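# Hang the loose flower head-down on the dryer peg

## Task

Take the flower lying on the table and clip it by its stem onto one of the dryer's pegs so that its head points downward. No stem may end up bent or deformed. When finished, the dryer must still hang on its rail and the flower that was already clipped must remain clipped.

## Robot and tools

ROBOT. Two xArm6 arms, left_arm and right_arm, each with a parallel two-finger gripper. Calibrated base places in the scene frame: left_arm at (+0.057, +0.359, 0) m, right_arm at (-0.039, -0.362, 0) m, each turned only slightly about z. Scene frame: origin at table-top height midway between the arms, +x out over the table, +y toward left_arm, +z up. Arm names do not match image left and right. Reported hand poses and velocities use this frame and can be a few centimetres off, more at long reach.

JOINT ORDER, used in every row and every per-joint list: waist, shoulder, elbow, forearm roll, wrist pitch, wrist roll. Stated ranges in rad: waist -6.283..6.283, shoulder -2.059..2.094, elbow -3.927..0.192, forearm roll -6.283..6.283, wrist pitch -1.693..3.142, wrist roll -6.283..6.283. A real end may sit up to 0.010 rad either side of these.

GRIPPER. Fingers point along the gripper's +z axis and close along its y axis. end_effector_position is the midpoint between the pads when shut, about 2 cm short of the fingertips; closing pushes the tips roughly 10 mm further forward, mostly while the pads are still over 40 mm apart. Fully open pad gap is 0.084 m.

ROW FORMAT. Every commanded row has 14 numbers, all in [-1, 1], and covers both arms even when one is idle: left_arm's six joint numbers then its opening, followed by right_arm's six joint numbers then its opening. Joint numbers are offsets, not poses: each is measured from that arm's Joint targets as they stood when the action (or move) began, not from the prior row, and 1.0 equals 2.262 rad. Sending the same offset again in a new action moves further. The seventh number of each arm is an absolute opening: +1 fully open, -1 shut. Sending 0 there is a real command, so to keep a gripper unchanged repeat its current command (see Tool commands).

execute_actions(actions, cameras): actions is a list of actions; each action is a list of 1 to 15 rows, each row lasting one 1/30 s step; if fewer than 15 rows are given the last one is held for the remaining steps. An empty list just returns state and images. An action is rejected for both arms if it would push a joint more than 0.010 rad beyond its range; a badly formed first action rejects the whole call. A joint asked past its real end stops there and the result notes "joint sent to its limit". Per step, targets stay within 0.692 rad of measured angles, and an arm whose targets would move the hand over 70 mm is scaled back. Joint speed tops out at 3.14 rad/s.

move(target, speed, blend, opening_speed, blocking, cameras): target is one 14-number row or a list of up to 15 rows, all offsets counted from the same starting Joint targets. Joints of both arms travel together, so hands follow curves; paths take at least 0.5 s and are cut short beyond 10 s. speed (rad/s, 0.01 to 3.14, default 0.5) caps the fastest joint, one value or one per target. blend (rad) rounds corners in a list. opening_speed (0.2 or more, per second on the -1..+1 scale) ramps the fingers. blocking=false returns after about 0.5 s while the move continues. Moves do not avoid obstacles; faster moves and deeper targets past contact hit and press harder. The "move:" line reports done, off_target, moving, held or fault, plus limits=held if steps were withheld.

wait(seconds 0..10) lets time pass holding commands. stop brakes a running move. zoom_image(camera, region [x0,y0,x1,y1] in pixels, at most 504x504) enlarges part of the latest image from cam_high, cam_low, cam_left_wrist or cam_right_wrist (each 896x504). clear_fault(arm) clears a reported torque fault. read_manual gives licence texts. finished_scene(scene) ends the current scene with its number; it is final, so call it only once the goal holds without the robot.

RESULTS. Joint positions and Joint velocities give, per arm, the six joints (rad, rad/s) then the pad gap (m). Joint targets are the base for your next offsets. "within noise" means the arm is still. grip_measured is the measured opening on the command scale; to hold something command clearly below it (lower squeezes harder, about 24 N per pad maximum). Joint torques include gravity, are noisy and offset; positive points toward larger joint angles. "joint command not followed" means the clearance check between arms altered targets. Wrist depth gives 7x7 median distances in mm per wrist camera (195..3000; "-" unreadable; transparent things invisible). Camera calibration lines give K and world-to-camera transforms; fixed cameras may have shifted slightly.

AVOID. Contact torque reaching a joint's load limit (waist and shoulder 44.8, elbow and forearm roll 27.6, wrist pitch 14.9, wrist roll 15.5 N m; held weight counts) causes a TORQUE FAULT that stops the arm until clear_fault. A motor pinned at its torque limit for 1 s faults too. Motors heat when holding loads, stretched out, or pushing at unreachable poses: MOTOR HOT appears at 65 °C and brakes lock at 80 °C for 30 to 60 s. Never let the arms collide or a gripper pinch the other arm's fingers; hard contact between arms can fail the scene. Do not drop things, release moving parts, slam, or shove hard. Anything falling off the table, or left off it, fails the task. Loose objects may be nudged occasionally by outside disturbances. To stop an arm pressing into something, command its targets back past its measured positions.

Each tool is called after "Emit:" by a JSON object that holds its "method" and its "body", one argument or row to a line.

## Session

Emit:
{"method": "execute_actions", "body": {
  "actions": []
}}

Scene clock: 0.00 s.
left_arm: end_effector_position=(+0.2626, +0.2058, +0.2834) grip_measured=+1.00 end_effector_quat_wxyz=(-0.162, -0.557, +0.810, -0.086) | right_arm: end_effector_position=(+0.1347, +0.1264, +0.1132) grip_measured=+1.00 end_effector_quat_wxyz=(-0.421, +0.721, +0.404, +0.373)
Joint positions: left_arm=[-0.345 -0.806 -0.604 -0.364 1.486 1.685 0.084] | right_arm=[1.06 0.559 -0.521 -0.25 -1.232 0.324 0.084]
Joint velocities: within noise
Joint torques (N m): no reading
Motor temperatures (°C): left_arm=[29 35 30 32 41 34] | right_arm=[33 36 33 34 32 39]
Wrist depth (mm): cam_left_wrist=[497 505 514 518 318 308 539 / 477 483 488 498 323 311 511 / 458 463 469 472 344 479 488 / 442 448 452 459 463 468 474 / 426 432 437 441 447 454 459 / 412 415 419 426 431 436 440 / 397 402 406 409 414 420 423] | cam_right_wrist=[229 337 2242 2439 2571 2703 2965 / 237 283 1865 2501 2593 798 712 / 248 277 2386 857 725 617 541 / 260 270 716 644 557 486 438 / 275 277 493 508 450 403 373 / 572 289 320 414 373 346 318 / 477 299 318 354 329 309 286]
Joint targets: left_arm=[-0.345 -0.806 -0.604 -0.364 1.486 1.685] | right_arm=[1.060 0.559 -0.521 -0.250 -1.232 0.324]
Tool commands: left_gripper/opening=+1.0 right_gripper/opening=+1.0

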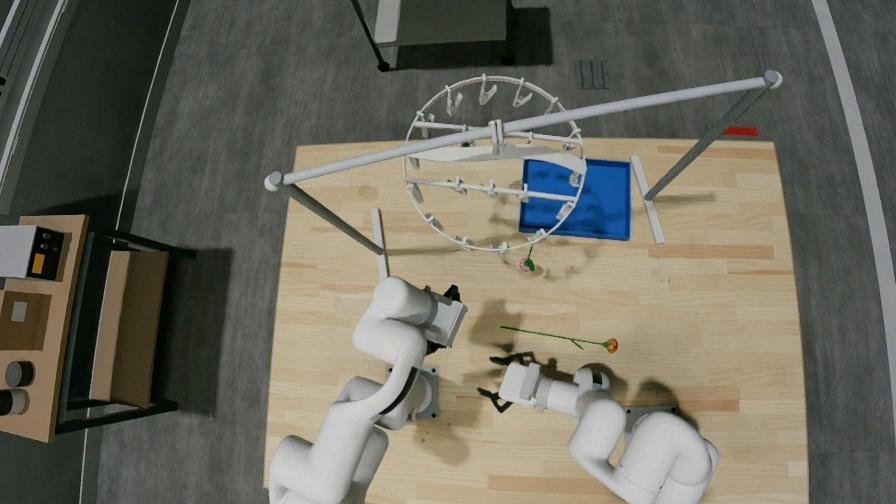

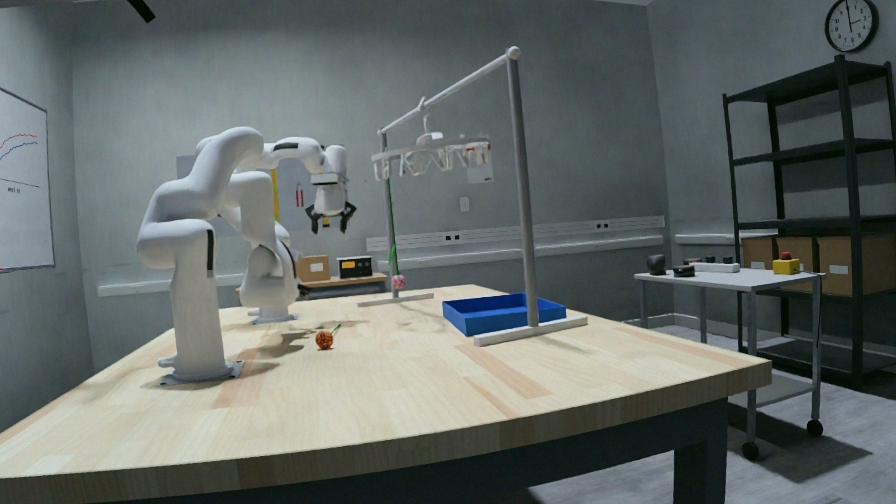

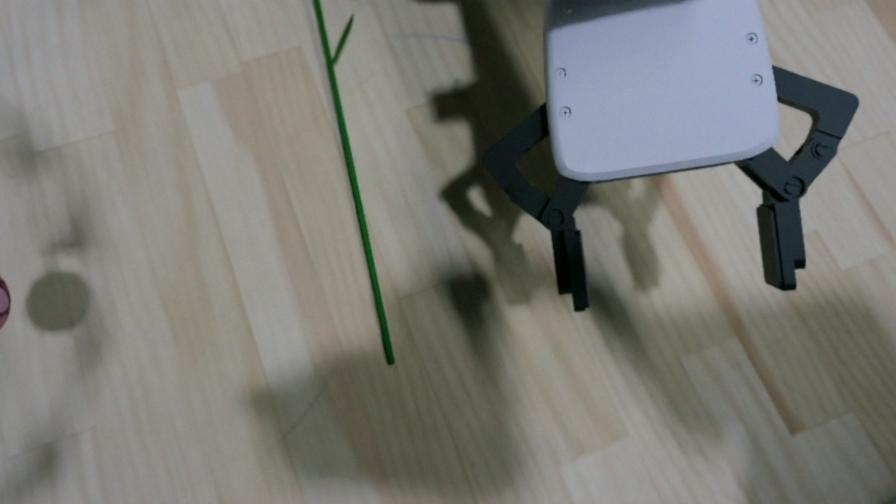

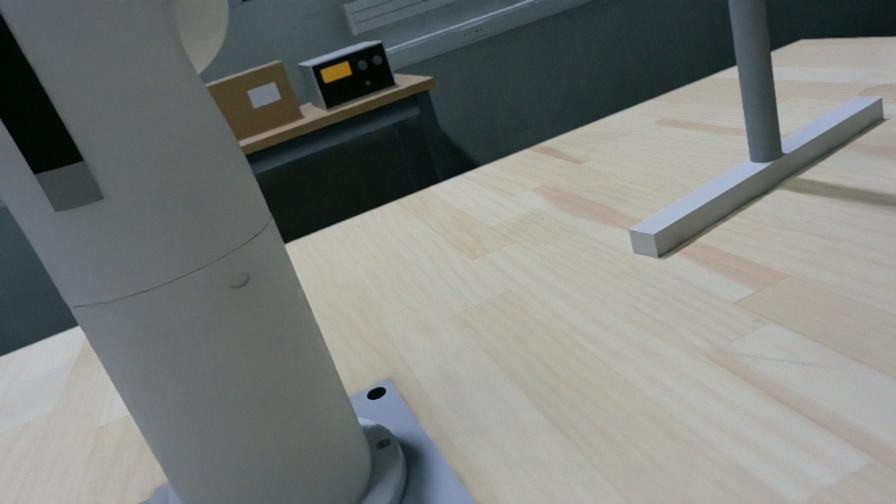

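Emit:
{"method": "zoom_image", "body": {
  "camera": "cam_high",
  "region": [390, 60, 640, 280]
}}

Emit:
{"method": "zoom_image", "body": {
  "camera": "cam_low",
  "region": [350, 80, 530, 300]
}}

Emit:
{"method": "zoom_image", "body": {
  "camera": "cam_high",
  "region": [470, 290, 650, 400]
}}

Scaled by 2.016 from the camera's 896x504 image, which has a finer 1280x720 frame.

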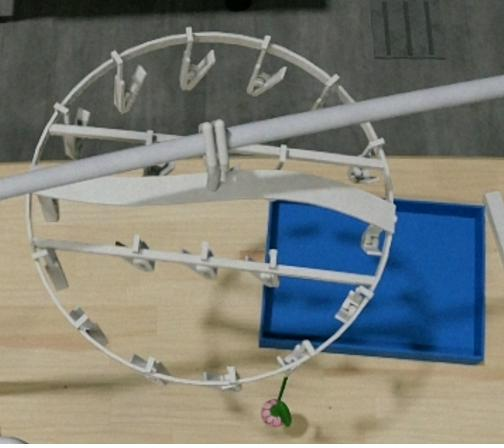

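Scaled by 2.291 from the camera's 896x504 image, which has a finer 1280x720 frame.

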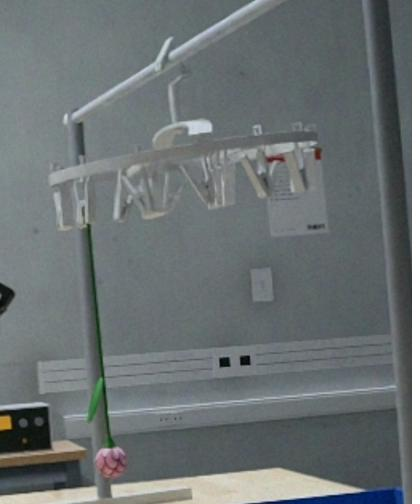

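Scaled by 2.800 from the camera's 896x504 image, which has a finer 1280x720 frame.

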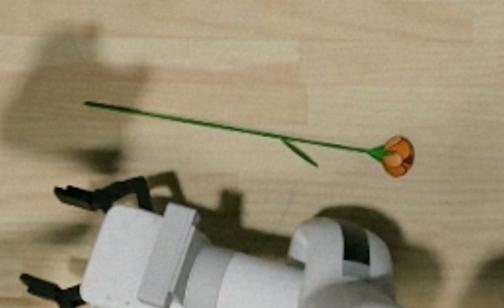

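Emit:
{"method": "move", "body": {
  "target": [0,0,0,0,0,0,1,-0.134,-0.395,0.139,0.1105,0.09,-0.143,1]
}}

Emit:
{"method": "zoom_image", "body": {
  "camera": "cam_right_wrist",
  "region": [200, 0, 700, 400]
}}

Scene clock: 11.23 s.
left_arm: end_effector_position=(+0.2626, +0.2058, +0.2834) grip_measured=+1.00 end_effector_quat_wxyz=(-0.162, -0.557, +0.810, -0.086) | right_arm: end_effector_position=(+0.2752, -0.0380, +0.3753) grip_measured=+1.00 end_effector_quat_wxyz=(-0.275, +0.652, +0.275, +0.651)
Joint positions: left_arm=[-0.345 -0.806 -0.604 -0.364 1.486 1.685 0.084] | right_arm=[0.757 -0.334 -0.207 -0.001 -1.029 0.001 0.084]
Joint velocities: within noise
Joint torques (N m): left_arm=[1.34 -4.23 -15.61 -0.13 -1.38 0.31] | right_arm=[-10.39 -23.67 -14.31 1.52 -1.08 -1.29]
Motor temperatures (°C): left_arm=[29 35 32 32 41 34] | right_arm=[33 36 33 34 32 39]
Wrist depth (mm): cam_left_wrist=[500 507 515 519 526 537 542 / 479 485 487 497 504 511 517 / 456 461 469 475 480 486 491 / 441 448 450 458 463 471 474 / 428 433 438 443 448 453 458 / 411 415 420 426 429 436 440 / 396 400 404 410 413 419 423] | cam_right_wrist=[314 2550 2881 - - - 2744 / 340 368 - - - 2692 2752 / 337 357 2930 347 312 287 276 / 319 343 2950 373 415 370 291 / 310 333 - - - 2655 2622 / 298 323 - - - 2612 2434 / 292 312 - - - 1634 1603]
Joint targets: left_arm=[-0.345 -0.806 -0.604 -0.364 1.486 1.685] | right_arm=[0.757 -0.334 -0.206 0.000 -1.029 0.000]
move: done
camera_calibration:
cam_right_wrist: T_world_to_cam=[[0.713805, -0.700134, 0.0171644, -0.195317], [0.0176781, -0.00648825, -0.999823, 0.440836], [0.700121, 0.713982, 0.00774572, -0.0342297], [0, 0, 0, 1]] pos_world=[0.15559, -0.109448, 0.444375]

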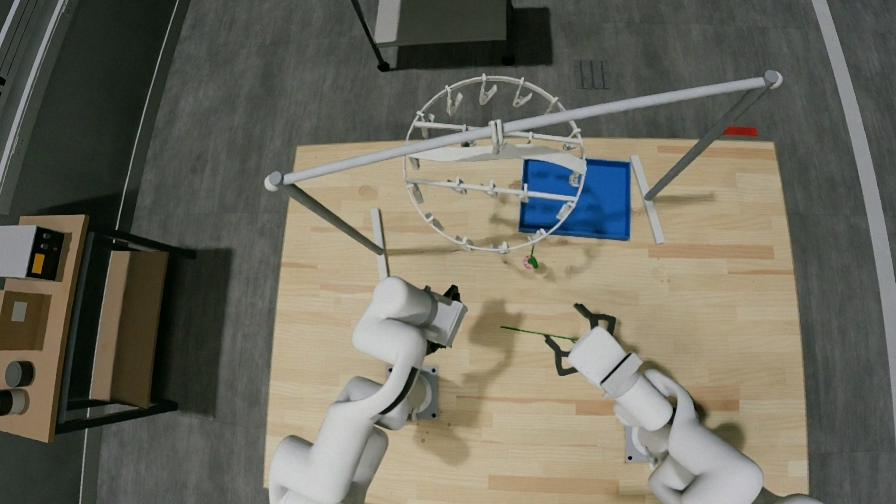

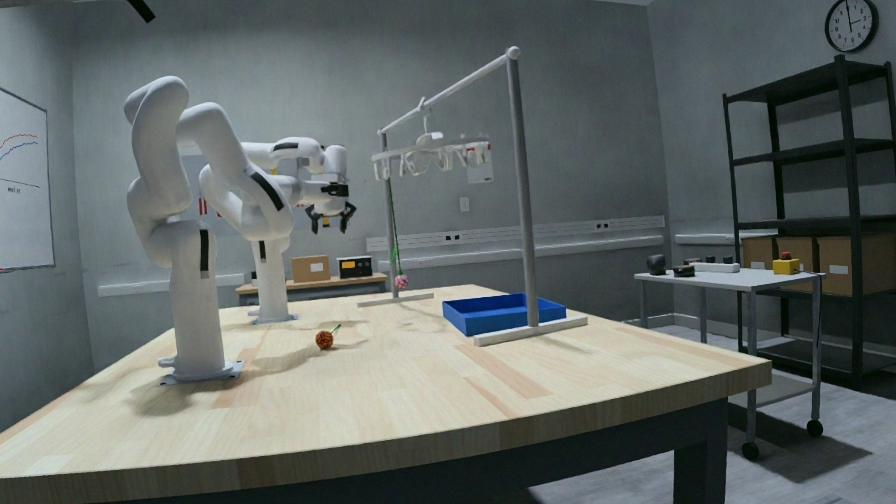

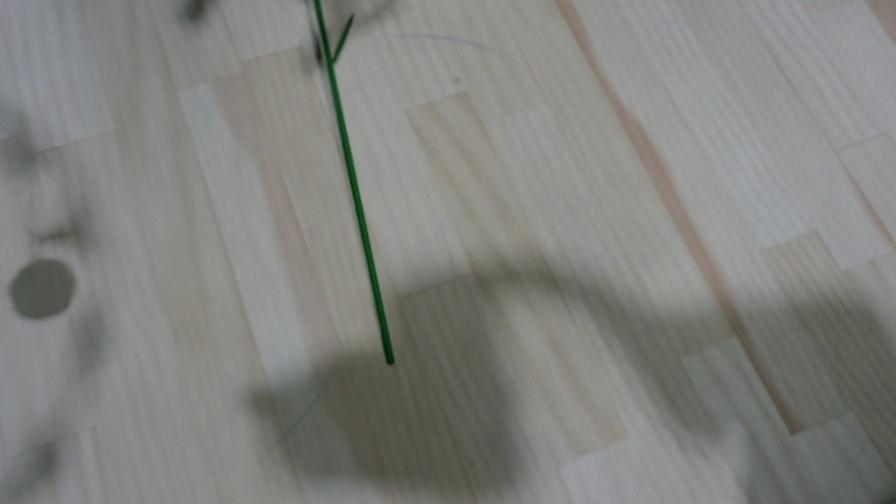

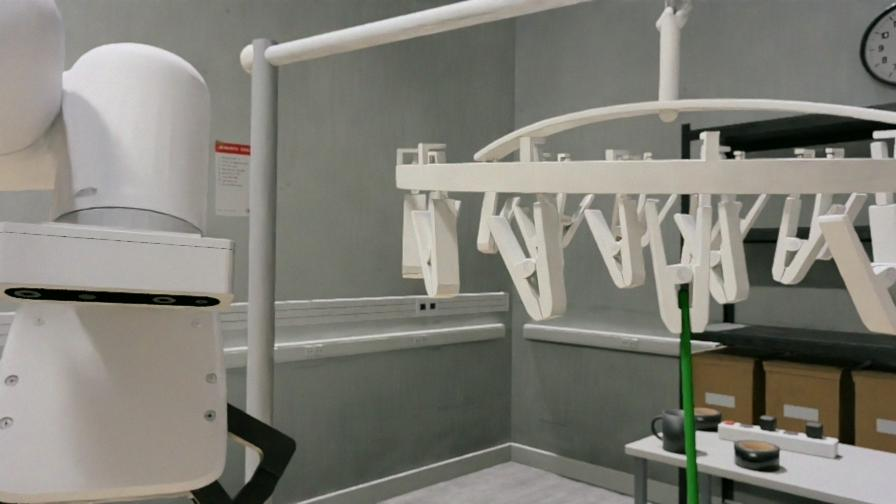

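Scaled by 1.008 from the camera's 896x504 image, which has a finer 1280x720 frame.

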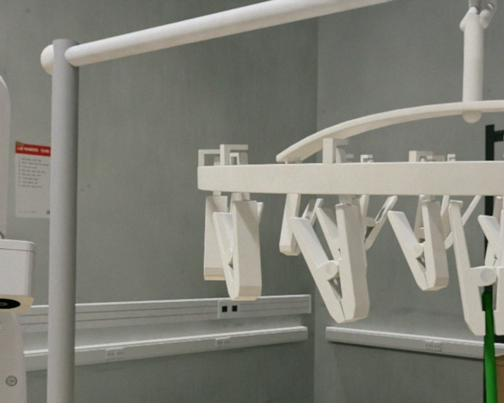

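Emit:
{"method": "move", "body": {
  "target": [-0.0756,-0.193,0.249,0.161,-0.784,-0.745,1,0,0,0,0,0,0,1],
  "speed": 0.8
}}

Emit:
{"method": "zoom_image", "body": {
  "camera": "cam_right_wrist",
  "region": [300, 100, 650, 350]
}}

Scene clock: 22.63 s.
left_arm: end_effector_position=(+0.3695, +0.2017, +0.4623) grip_measured=+1.00 end_effector_quat_wxyz=(+0.164, +0.688, -0.164, +0.688) | right_arm: end_effector_position=(+0.2752, -0.0380, +0.3754) grip_measured=+1.00 end_effector_quat_wxyz=(-0.275, +0.652, +0.275, +0.651)
Joint positions: left_arm=[-0.516 -1.243 -0.041 0 -0.287 0 0.084] | right_arm=[0.757 -0.334 -0.206 0 -1.029 0 0.084]
Joint velocities: within noise
Joint torques (N m): left_arm=[-5.46 -4.35 -13.47 4.42 -2.73 -2.46] | right_arm=[-8.81 -21.81 -17.37 1.26 -2.4 -1.11]
Motor temperatures (°C): left_arm=[29 35 32 32 41 34] | right_arm=[33 36 34 34 32 39]
Wrist depth (mm): cam_left_wrist=[2674 2828 - 338 - - - / 2649 2934 - - - - - / 2709 2835 - - - - - / 2233 373 500 - - - - / - 209 279 318 430 464 662 / 2220 234 284 - 425 347 261 / 2277 232 - - - - 664] | cam_right_wrist=[2296 2602 2920 - - - 2785 / 2305 2503 - - - - 2712 / 292 306 324 348 311 287 277 / 289 302 320 374 416 371 296 / 2323 2473 - - - 2708 2639 / 2296 2604 - - - 2526 2403 / 2293 2501 - - - 1629 1597]
Joint targets: left_arm=[-0.516 -1.243 -0.040 0.000 -0.287 0.000] | right_arm=[0.757 -0.334 -0.206 0.000 -1.029 0.000]
move: done
camera_calibration:
cam_left_wrist: T_world_to_cam=[[-0.450152, -0.892926, 0.00681286, 0.378259], [-0.0166116, 0.000745675, -0.999862, 0.530283], [0.892797, -0.450203, -0.0151686, -0.0996003], [0, 0, 0, 1]] pos_world=[0.268006, 0.292522, 0.526122]
cam_right_wrist: T_world_to_cam=[[0.713703, -0.700236, 0.0172343, -0.195342], [0.0177967, -0.00646873, -0.999821, 0.440818], [0.700222, 0.713882, 0.00784516, -0.0343008], [0, 0, 0, 1]] pos_world=[0.155589, -0.109447, 0.444375]

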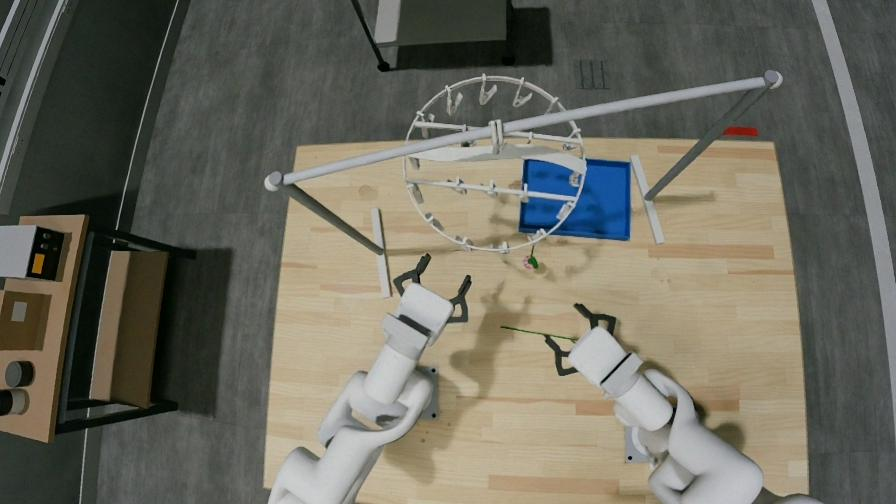

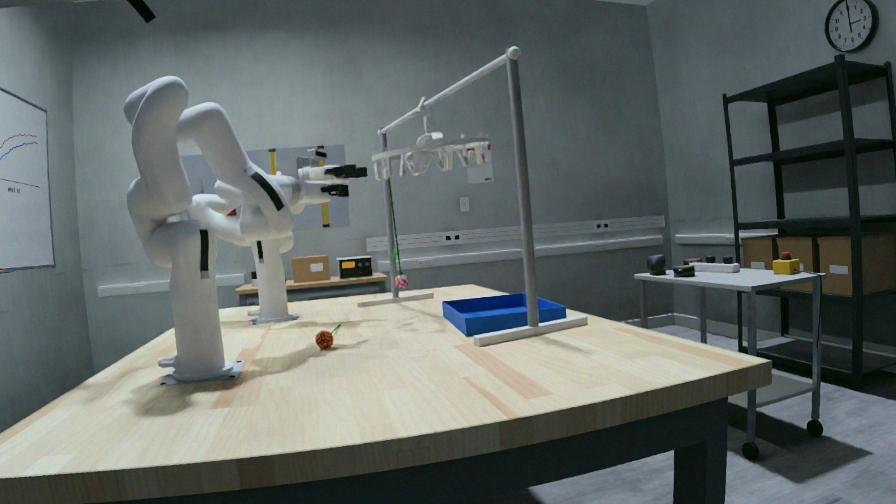

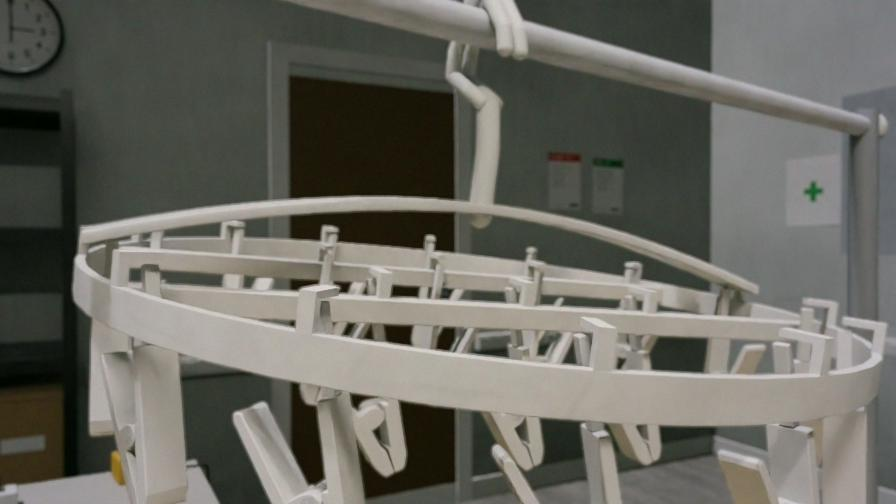

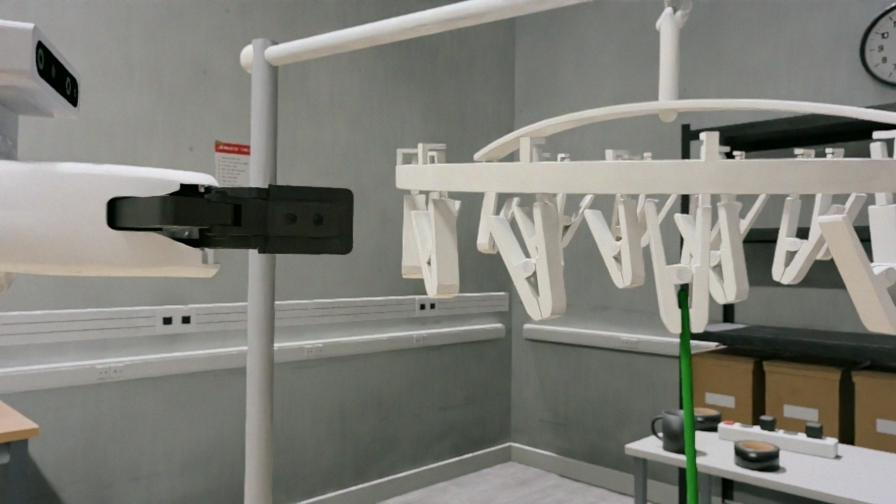

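Scaled by 1.440 from the camera's 896x504 image, which has a finer 1280x720 frame.

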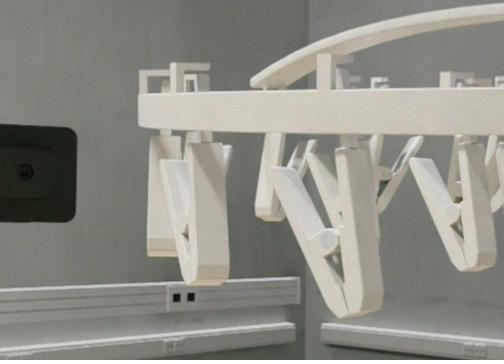

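Emit:
{"method": "move", "body": {
  "target": [0,0,0,0,0,0,1,0.011,0.160,-0.296,0,0.830,-0.265,0],
  "speed": 0.9,
  "cameras": ["cam_high","cam_right_wrist"]
}}

Scene clock: 31.93 s.
left_arm: end_effector_position=(+0.3695, +0.2017, +0.4623) grip_measured=+1.00 end_effector_quat_wxyz=(+0.164, +0.688, -0.164, +0.688) | right_arm: end_effector_position=(+0.2632, -0.0348, +0.1302) grip_measured=-0.01 end_effector_quat_wxyz=(+0.000, +0.757, +0.653, +0.000)
Joint positions: left_arm=[-0.516 -1.243 -0.04 0 -0.287 0 0.084] | right_arm=[0.782 0.027 -0.876 0 0.848 -0.599 0.044]
Joint velocities: within noise
Joint torques (N m): left_arm=[-3.55 -3.57 -15.99 3.48 -2.22 -2.3] | right_arm=[9.95 -16.56 -21.8 0.45 -0.92 -1.37]
Motor temperatures (°C): left_arm=[29 35 33 32 41 34] | right_arm=[33 36 34 34 32 39]
Wrist depth (mm): cam_left_wrist=[2685 2914 2991 338 - - - / 2637 2916 - - - - - / 2637 2840 - - - - - / 2258 373 499 - - - - / - 208 279 319 430 465 657 / 2246 234 285 - 426 346 262 / 2245 232 - - - - 666] | cam_right_wrist=[259 259 260 261 261 261 262 / 258 259 260 261 260 261 262 / 259 259 260 260 261 261 262 / 258 258 259 259 261 261 262 / 258 258 259 259 260 260 261 / 257 258 258 258 259 260 261 / 257 257 258 259 260 260 260]
Joint targets: left_arm=[-0.516 -1.243 -0.040 0.000 -0.287 0.000] | right_arm=[0.782 0.027 -0.876 0.000 0.848 -0.599]
move: done
camera_calibration:
cam_right_wrist: T_world_to_cam=[[0.991548, -0.129636, 0.00520261, -0.232004], [-0.129588, -0.99153, -0.00869575, 0.0713717], [0.00628583, 0.00794805, -0.999949, 0.263099], [0, 0, 0, 1]] pos_world=[0.237638, 0.0385999, 0.264914]
Images, in order (width x height): cam_high 896x504, cam_right_wrist 896x504.

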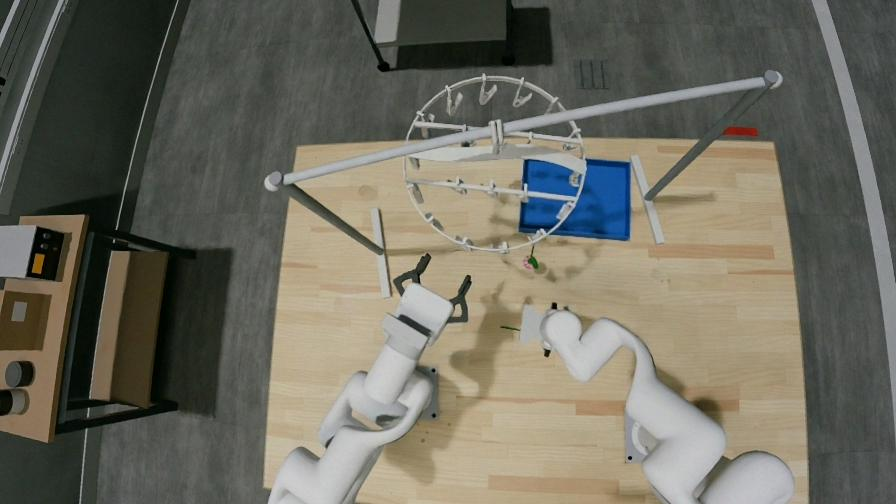

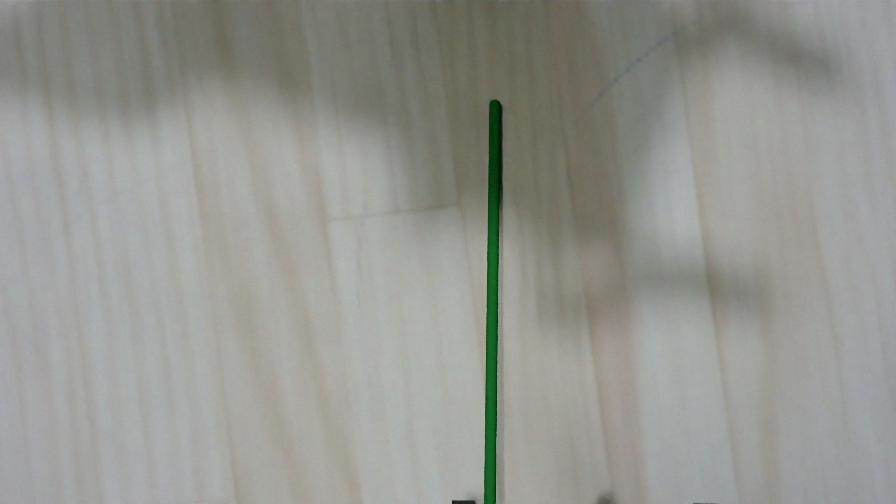

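Emit:
{"method": "move", "body": {
  "target": [
    [0,0,0,0,0,0,1,0.0115,0.0508,0.0433,0,-0.0937,-0.0119,0],
    [0,0,0,0,0,0,1,0.0115,0.0915,0.0477,0,-0.1388,-0.0119,0]
  ],
  "speed": [0.4,0.1],
  "cameras": ["cam_low","cam_right_wrist","cam_left_wrist"]
}}

Emit:
{"method": "zoom_image", "body": {
  "camera": "cam_low",
  "region": [200, 230, 420, 370]
}}

Scene clock: 36.70 s.
left_arm: end_effector_position=(+0.3695, +0.2017, +0.4623) grip_measured=+1.00 end_effector_quat_wxyz=(+0.164, +0.688, -0.164, +0.688) | right_arm: end_effector_position=(+0.2475, -0.0350, +0.0244) grip_measured=-0.01 end_effector_quat_wxyz=(+0.000, +0.740, +0.673, +0.000)
Joint positions: left_arm=[-0.516 -1.243 -0.04 0 -0.287 0 0.084] | right_arm=[0.808 0.234 -0.768 0 0.535 -0.626 0.044]
Joint velocities: within noise
Joint torques (N m): left_arm=[-1.98 -2.9 -15.97 2.64 -1.89 -2.03] | right_arm=[10.08 -19.46 -13.99 0.24 -3.47 -1.1]
Motor temperatures (°C): left_arm=[29 35 33 32 41 34] | right_arm=[33 36 34 34 32 39]
Wrist depth (mm): cam_left_wrist=[2676 2886 - 338 - - - / 2685 2887 - - - - - / 2638 2830 - - - - - / 2219 373 500 - - - - / - 209 279 319 430 464 662 / 2272 234 285 - 425 347 262 / 2269 232 - - - - 665] | cam_right_wrist=[- - - - - - - / - - - - - - - / - - - - - - - / - - - - - - - / - - - - - - - / - - - - - - - / - - - - - - -]
Joint targets: left_arm=[-0.516 -1.243 -0.040 0.000 -0.287 0.000] | right_arm=[0.808 0.234 -0.768 0.000 0.534 -0.626]
move: done
camera_calibration:
cam_left_wrist: T_world_to_cam=[[-0.450152, -0.892925, 0.00694676, 0.378188], [-0.0164954, 0.000537149, -0.999864, 0.530313], [0.8928, -0.450205, -0.014971, -0.0997052], [0, 0, 0, 1]] pos_world=[0.268006, 0.292521, 0.526121]
cam_right_wrist: T_world_to_cam=[[0.997035, -0.0768097, 0.00456171, -0.215376], [-0.0767722, -0.997018, -0.00787809, 0.0549062], [0.00515321, 0.00750452, -0.999959, 0.157606], [0, 0, 0, 1]] pos_world=[0.21814, 0.0370167, 0.159015]
Images, in order (width x height): cam_low 896x504, cam_left_wrist 896x504, cam_right_wrist 896x504.

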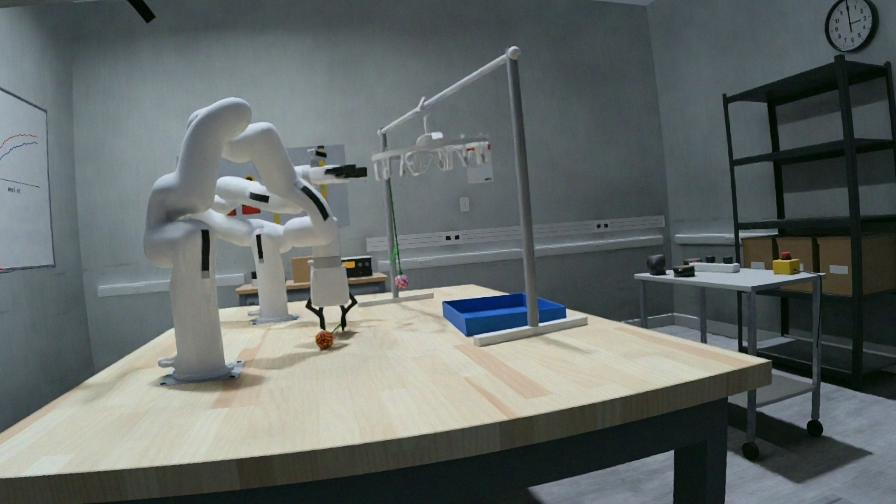

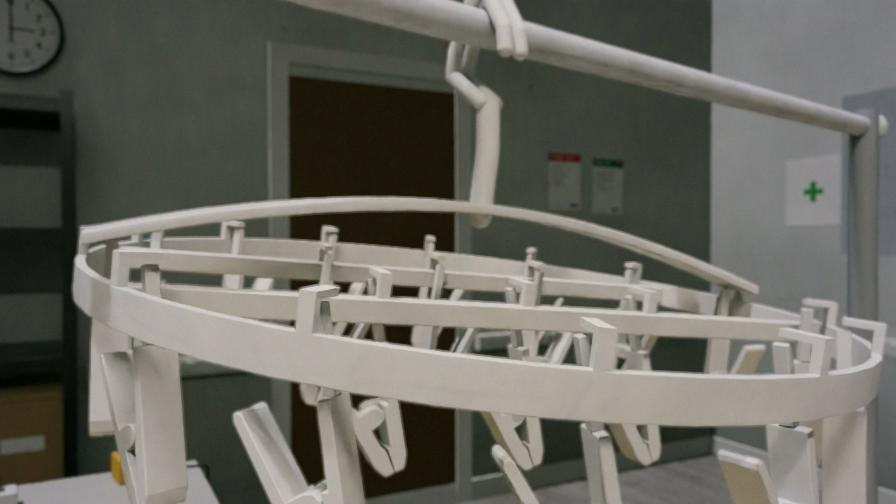

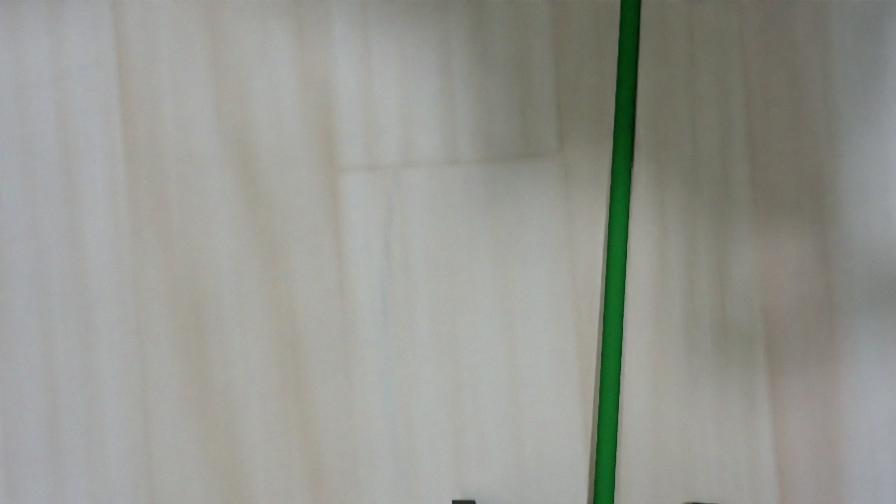

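Scaled by 2.291 from the camera's 896x504 image, which has a finer 1280x720 frame.

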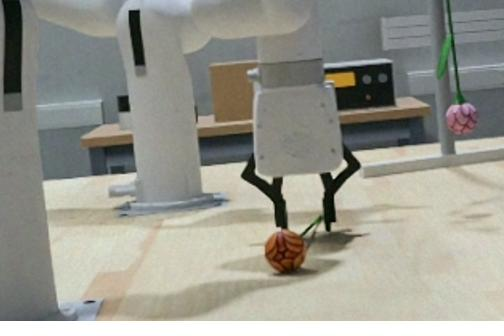

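Emit:
{"method": "move", "body": {
  "target": [0,0,0,0,0,0,1,0,0,0,0,0,0.022,-1],
  "opening_speed": 0.8,
  "cameras": ["cam_right_wrist"]
}}

Scene clock: 39.00 s.
left_arm: end_effector_position=(+0.3695, +0.2017, +0.4623) grip_measured=+1.00 end_effector_quat_wxyz=(+0.164, +0.688, -0.164, +0.688) | right_arm: end_effector_position=(+0.2475, -0.0350, +0.0243) grip_measured=-0.92 end_effector_quat_wxyz=(+0.000, +0.756, +0.654, +0.000)
Joint positions: left_arm=[-0.516 -1.243 -0.04 0 -0.287 0 0.084] | right_arm=[0.808 0.234 -0.768 0 0.534 -0.576 0.004]
Joint velocities: within noise
Joint torques (N m): left_arm=[-1 -2.7 -15.7 2.35 -1.56 -2.03] | right_arm=[8.88 -19.6 -16.96 0.31 -3.24 1.07]
Motor temperatures (°C): left_arm=[29 35 33 32 41 34] | right_arm=[33 36 34 34 32 39]
Wrist depth (mm): cam_left_wrist=[2665 2860 - 338 - - - / 2654 2979 - - - - - / 2648 2859 - - - - - / 2278 374 499 - - - - / - 209 279 319 430 359 662 / 2280 234 285 - 425 346 262 / 2254 232 - - - - 664] | cam_right_wrist=[- - - - - - - / - - - - - - - / - - - - - - - / - - - - - - - / - - - - - - - / - - - - - - - / - - - - - - -]
Joint targets: left_arm=[-0.516 -1.243 -0.040 0.000 -0.287 0.000] | right_arm=[0.808 0.234 -0.768 0.000 0.534 -0.576]
move: done
camera_calibration:
cam_right_wrist: T_world_to_cam=[[0.99198, -0.126315, 0.00453876, -0.215829], [-0.126277, -0.991964, -0.00785514, 0.0673316], [0.00549451, 0.00721899, -0.999959, 0.157413], [0, 0, 0, 1]] pos_world=[0.221735, 0.0383917, 0.158915]
Images, in order (width x height): cam_right_wrist 896x504.

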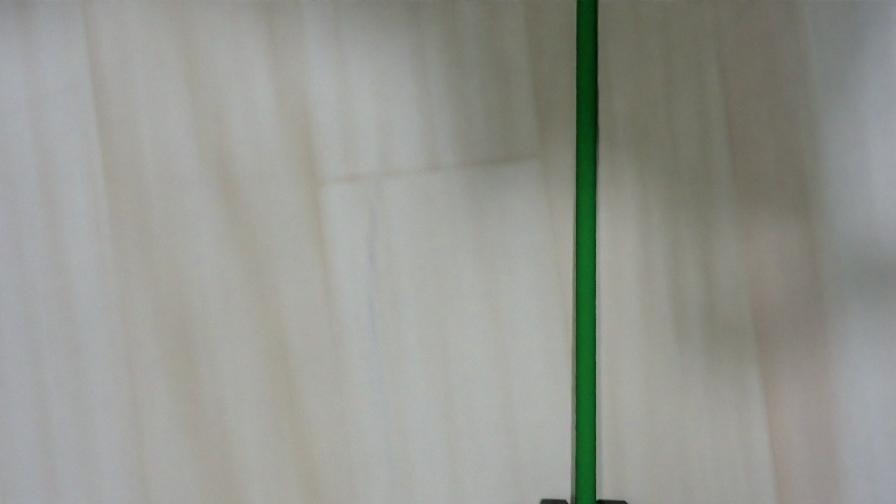

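Emit:
{"method": "move", "body": {
  "target": [
    [0,0,0,0,0,0,1,0,-0.0805,-0.0159,0,0.0964,0,-1],
    [0,0,0,0,0,0,1,0,-0.2767,0.0796,0,-0.1499,0.122,-1],
    [0,0,0,0,0,0,1,0.0027,0.0225,0.1618,0,-0.8789,0.2546,-1]
  ],
  "speed": [0.4,0.7,0.7],
  "blend": [0.08,0.1,0]
}}

Emit:
{"method": "zoom_image", "body": {
  "camera": "cam_low",
  "region": [270, 110, 520, 330]
}}

Emit:
{"method": "zoom_image", "body": {
  "camera": "cam_right_wrist",
  "region": [330, 0, 700, 240]
}}

Scene clock: 47.50 s.
left_arm: end_effector_position=(+0.3695, +0.2017, +0.4623) grip_measured=+1.00 end_effector_quat_wxyz=(+0.164, +0.688, -0.164, +0.688) | right_arm: end_effector_position=(+0.2879, +0.0159, +0.2697) grip_measured=-0.92 end_effector_quat_wxyz=(-0.294, +0.643, +0.294, +0.643)
Joint positions: left_arm=[-0.516 -1.243 -0.04 0 -0.287 0 0.084] | right_arm=[0.814 0.285 -0.402 0 -1.453 0 0.004]
Joint velocities: within noise
Joint torques (N m): left_arm=[1.03 -1.61 -15.09 1.54 -0.8 -1.67] | right_arm=[10.13 -13.94 -7.92 -0.24 -3.86 1.08]
Motor temperatures (°C): left_arm=[29 35 33 32 41 34] | right_arm=[33 36 34 34 32 39]
Wrist depth (mm): cam_left_wrist=[2643 2854 - 339 - - - / 2628 2905 - - - - - / 2606 2829 - - - - - / 2243 373 500 - - - - / - 209 279 319 430 360 662 / 2283 234 285 - 426 346 262 / 2232 232 - - - - 664] | cam_right_wrist=[290 295 365 - 324 270 248 / 2227 2493 - - - 2642 2627 / 2210 2510 - - - - 2755 / 2220 2475 - - - - 2798 / 2185 2466 2858 - - - 2450 / 1822 2474 - - - 1635 1586 / 2104 2515 1083 - - - 2677]
Joint targets: left_arm=[-0.516 -1.243 -0.040 0.000 -0.287 0.000] | right_arm=[0.814 0.285 -0.402 0.000 -1.453 0.000]
move: done
camera_calibration:
cam_left_wrist: T_world_to_cam=[[-0.450152, -0.892925, 0.00694676, 0.378188], [-0.0164954, 0.000537149, -0.999864, 0.530313], [0.8928, -0.450205, -0.014971, -0.0997052], [0, 0, 0, 1]] pos_world=[0.268006, 0.292521, 0.526121]
cam_right_wrist: T_world_to_cam=[[0.752489, -0.658365, 0.0177591, -0.176847], [0.0187928, -0.00548988, -0.999808, 0.335022], [0.658337, 0.752678, 0.00824145, -0.069502], [0, 0, 0, 1]] pos_world=[0.172535, -0.0622779, 0.338671]

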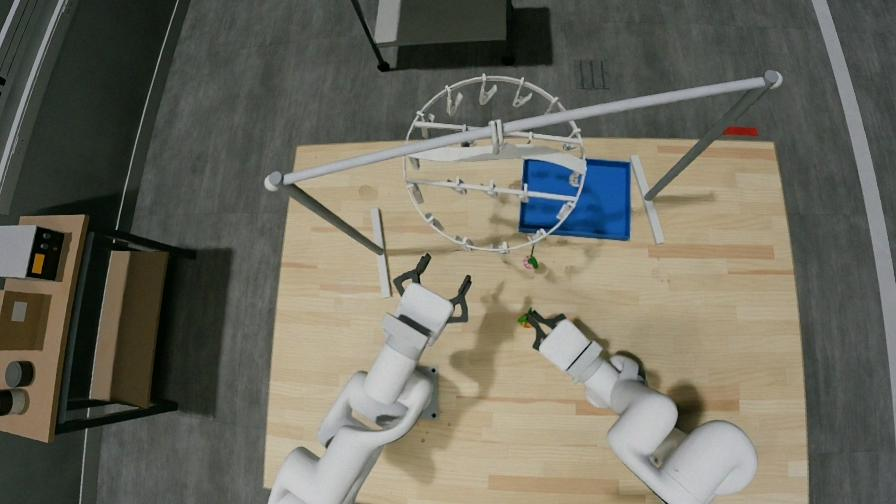

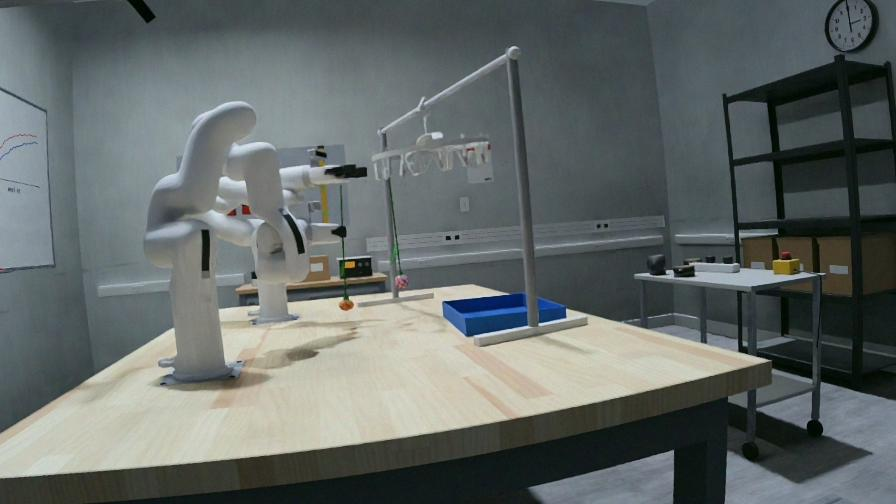

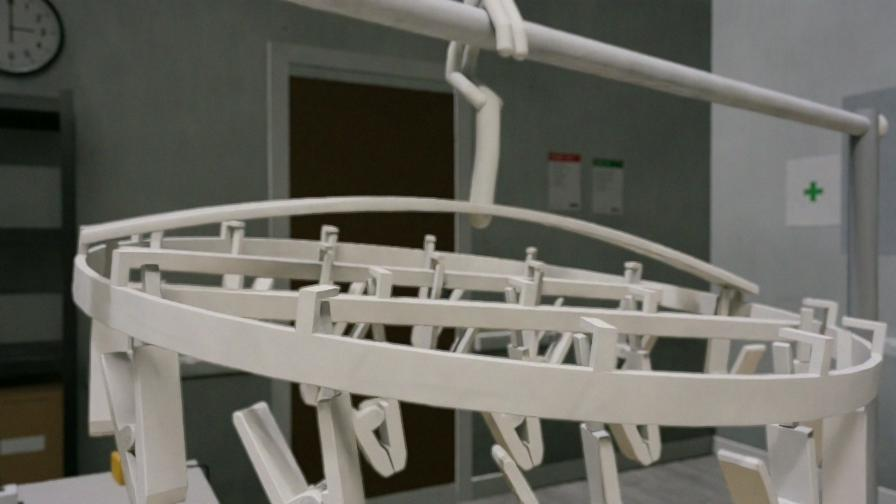

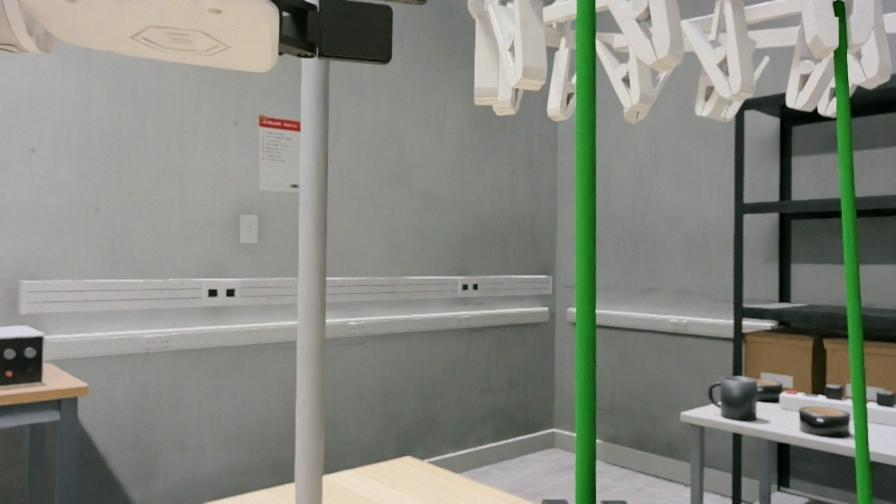

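Scaled by 2.016 from the camera's 896x504 image, which has a finer 1280x720 frame.

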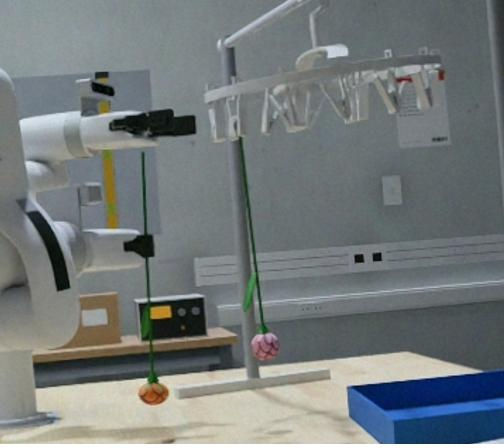

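Scaled by 1.362 from the camera's 896x504 image, which has a finer 1280x720 frame.

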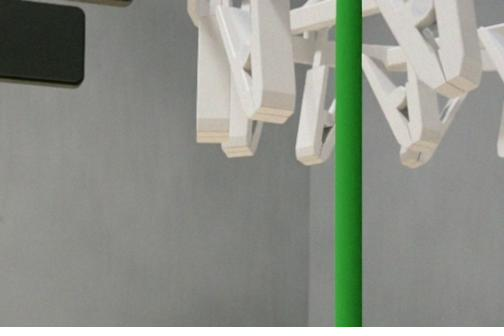

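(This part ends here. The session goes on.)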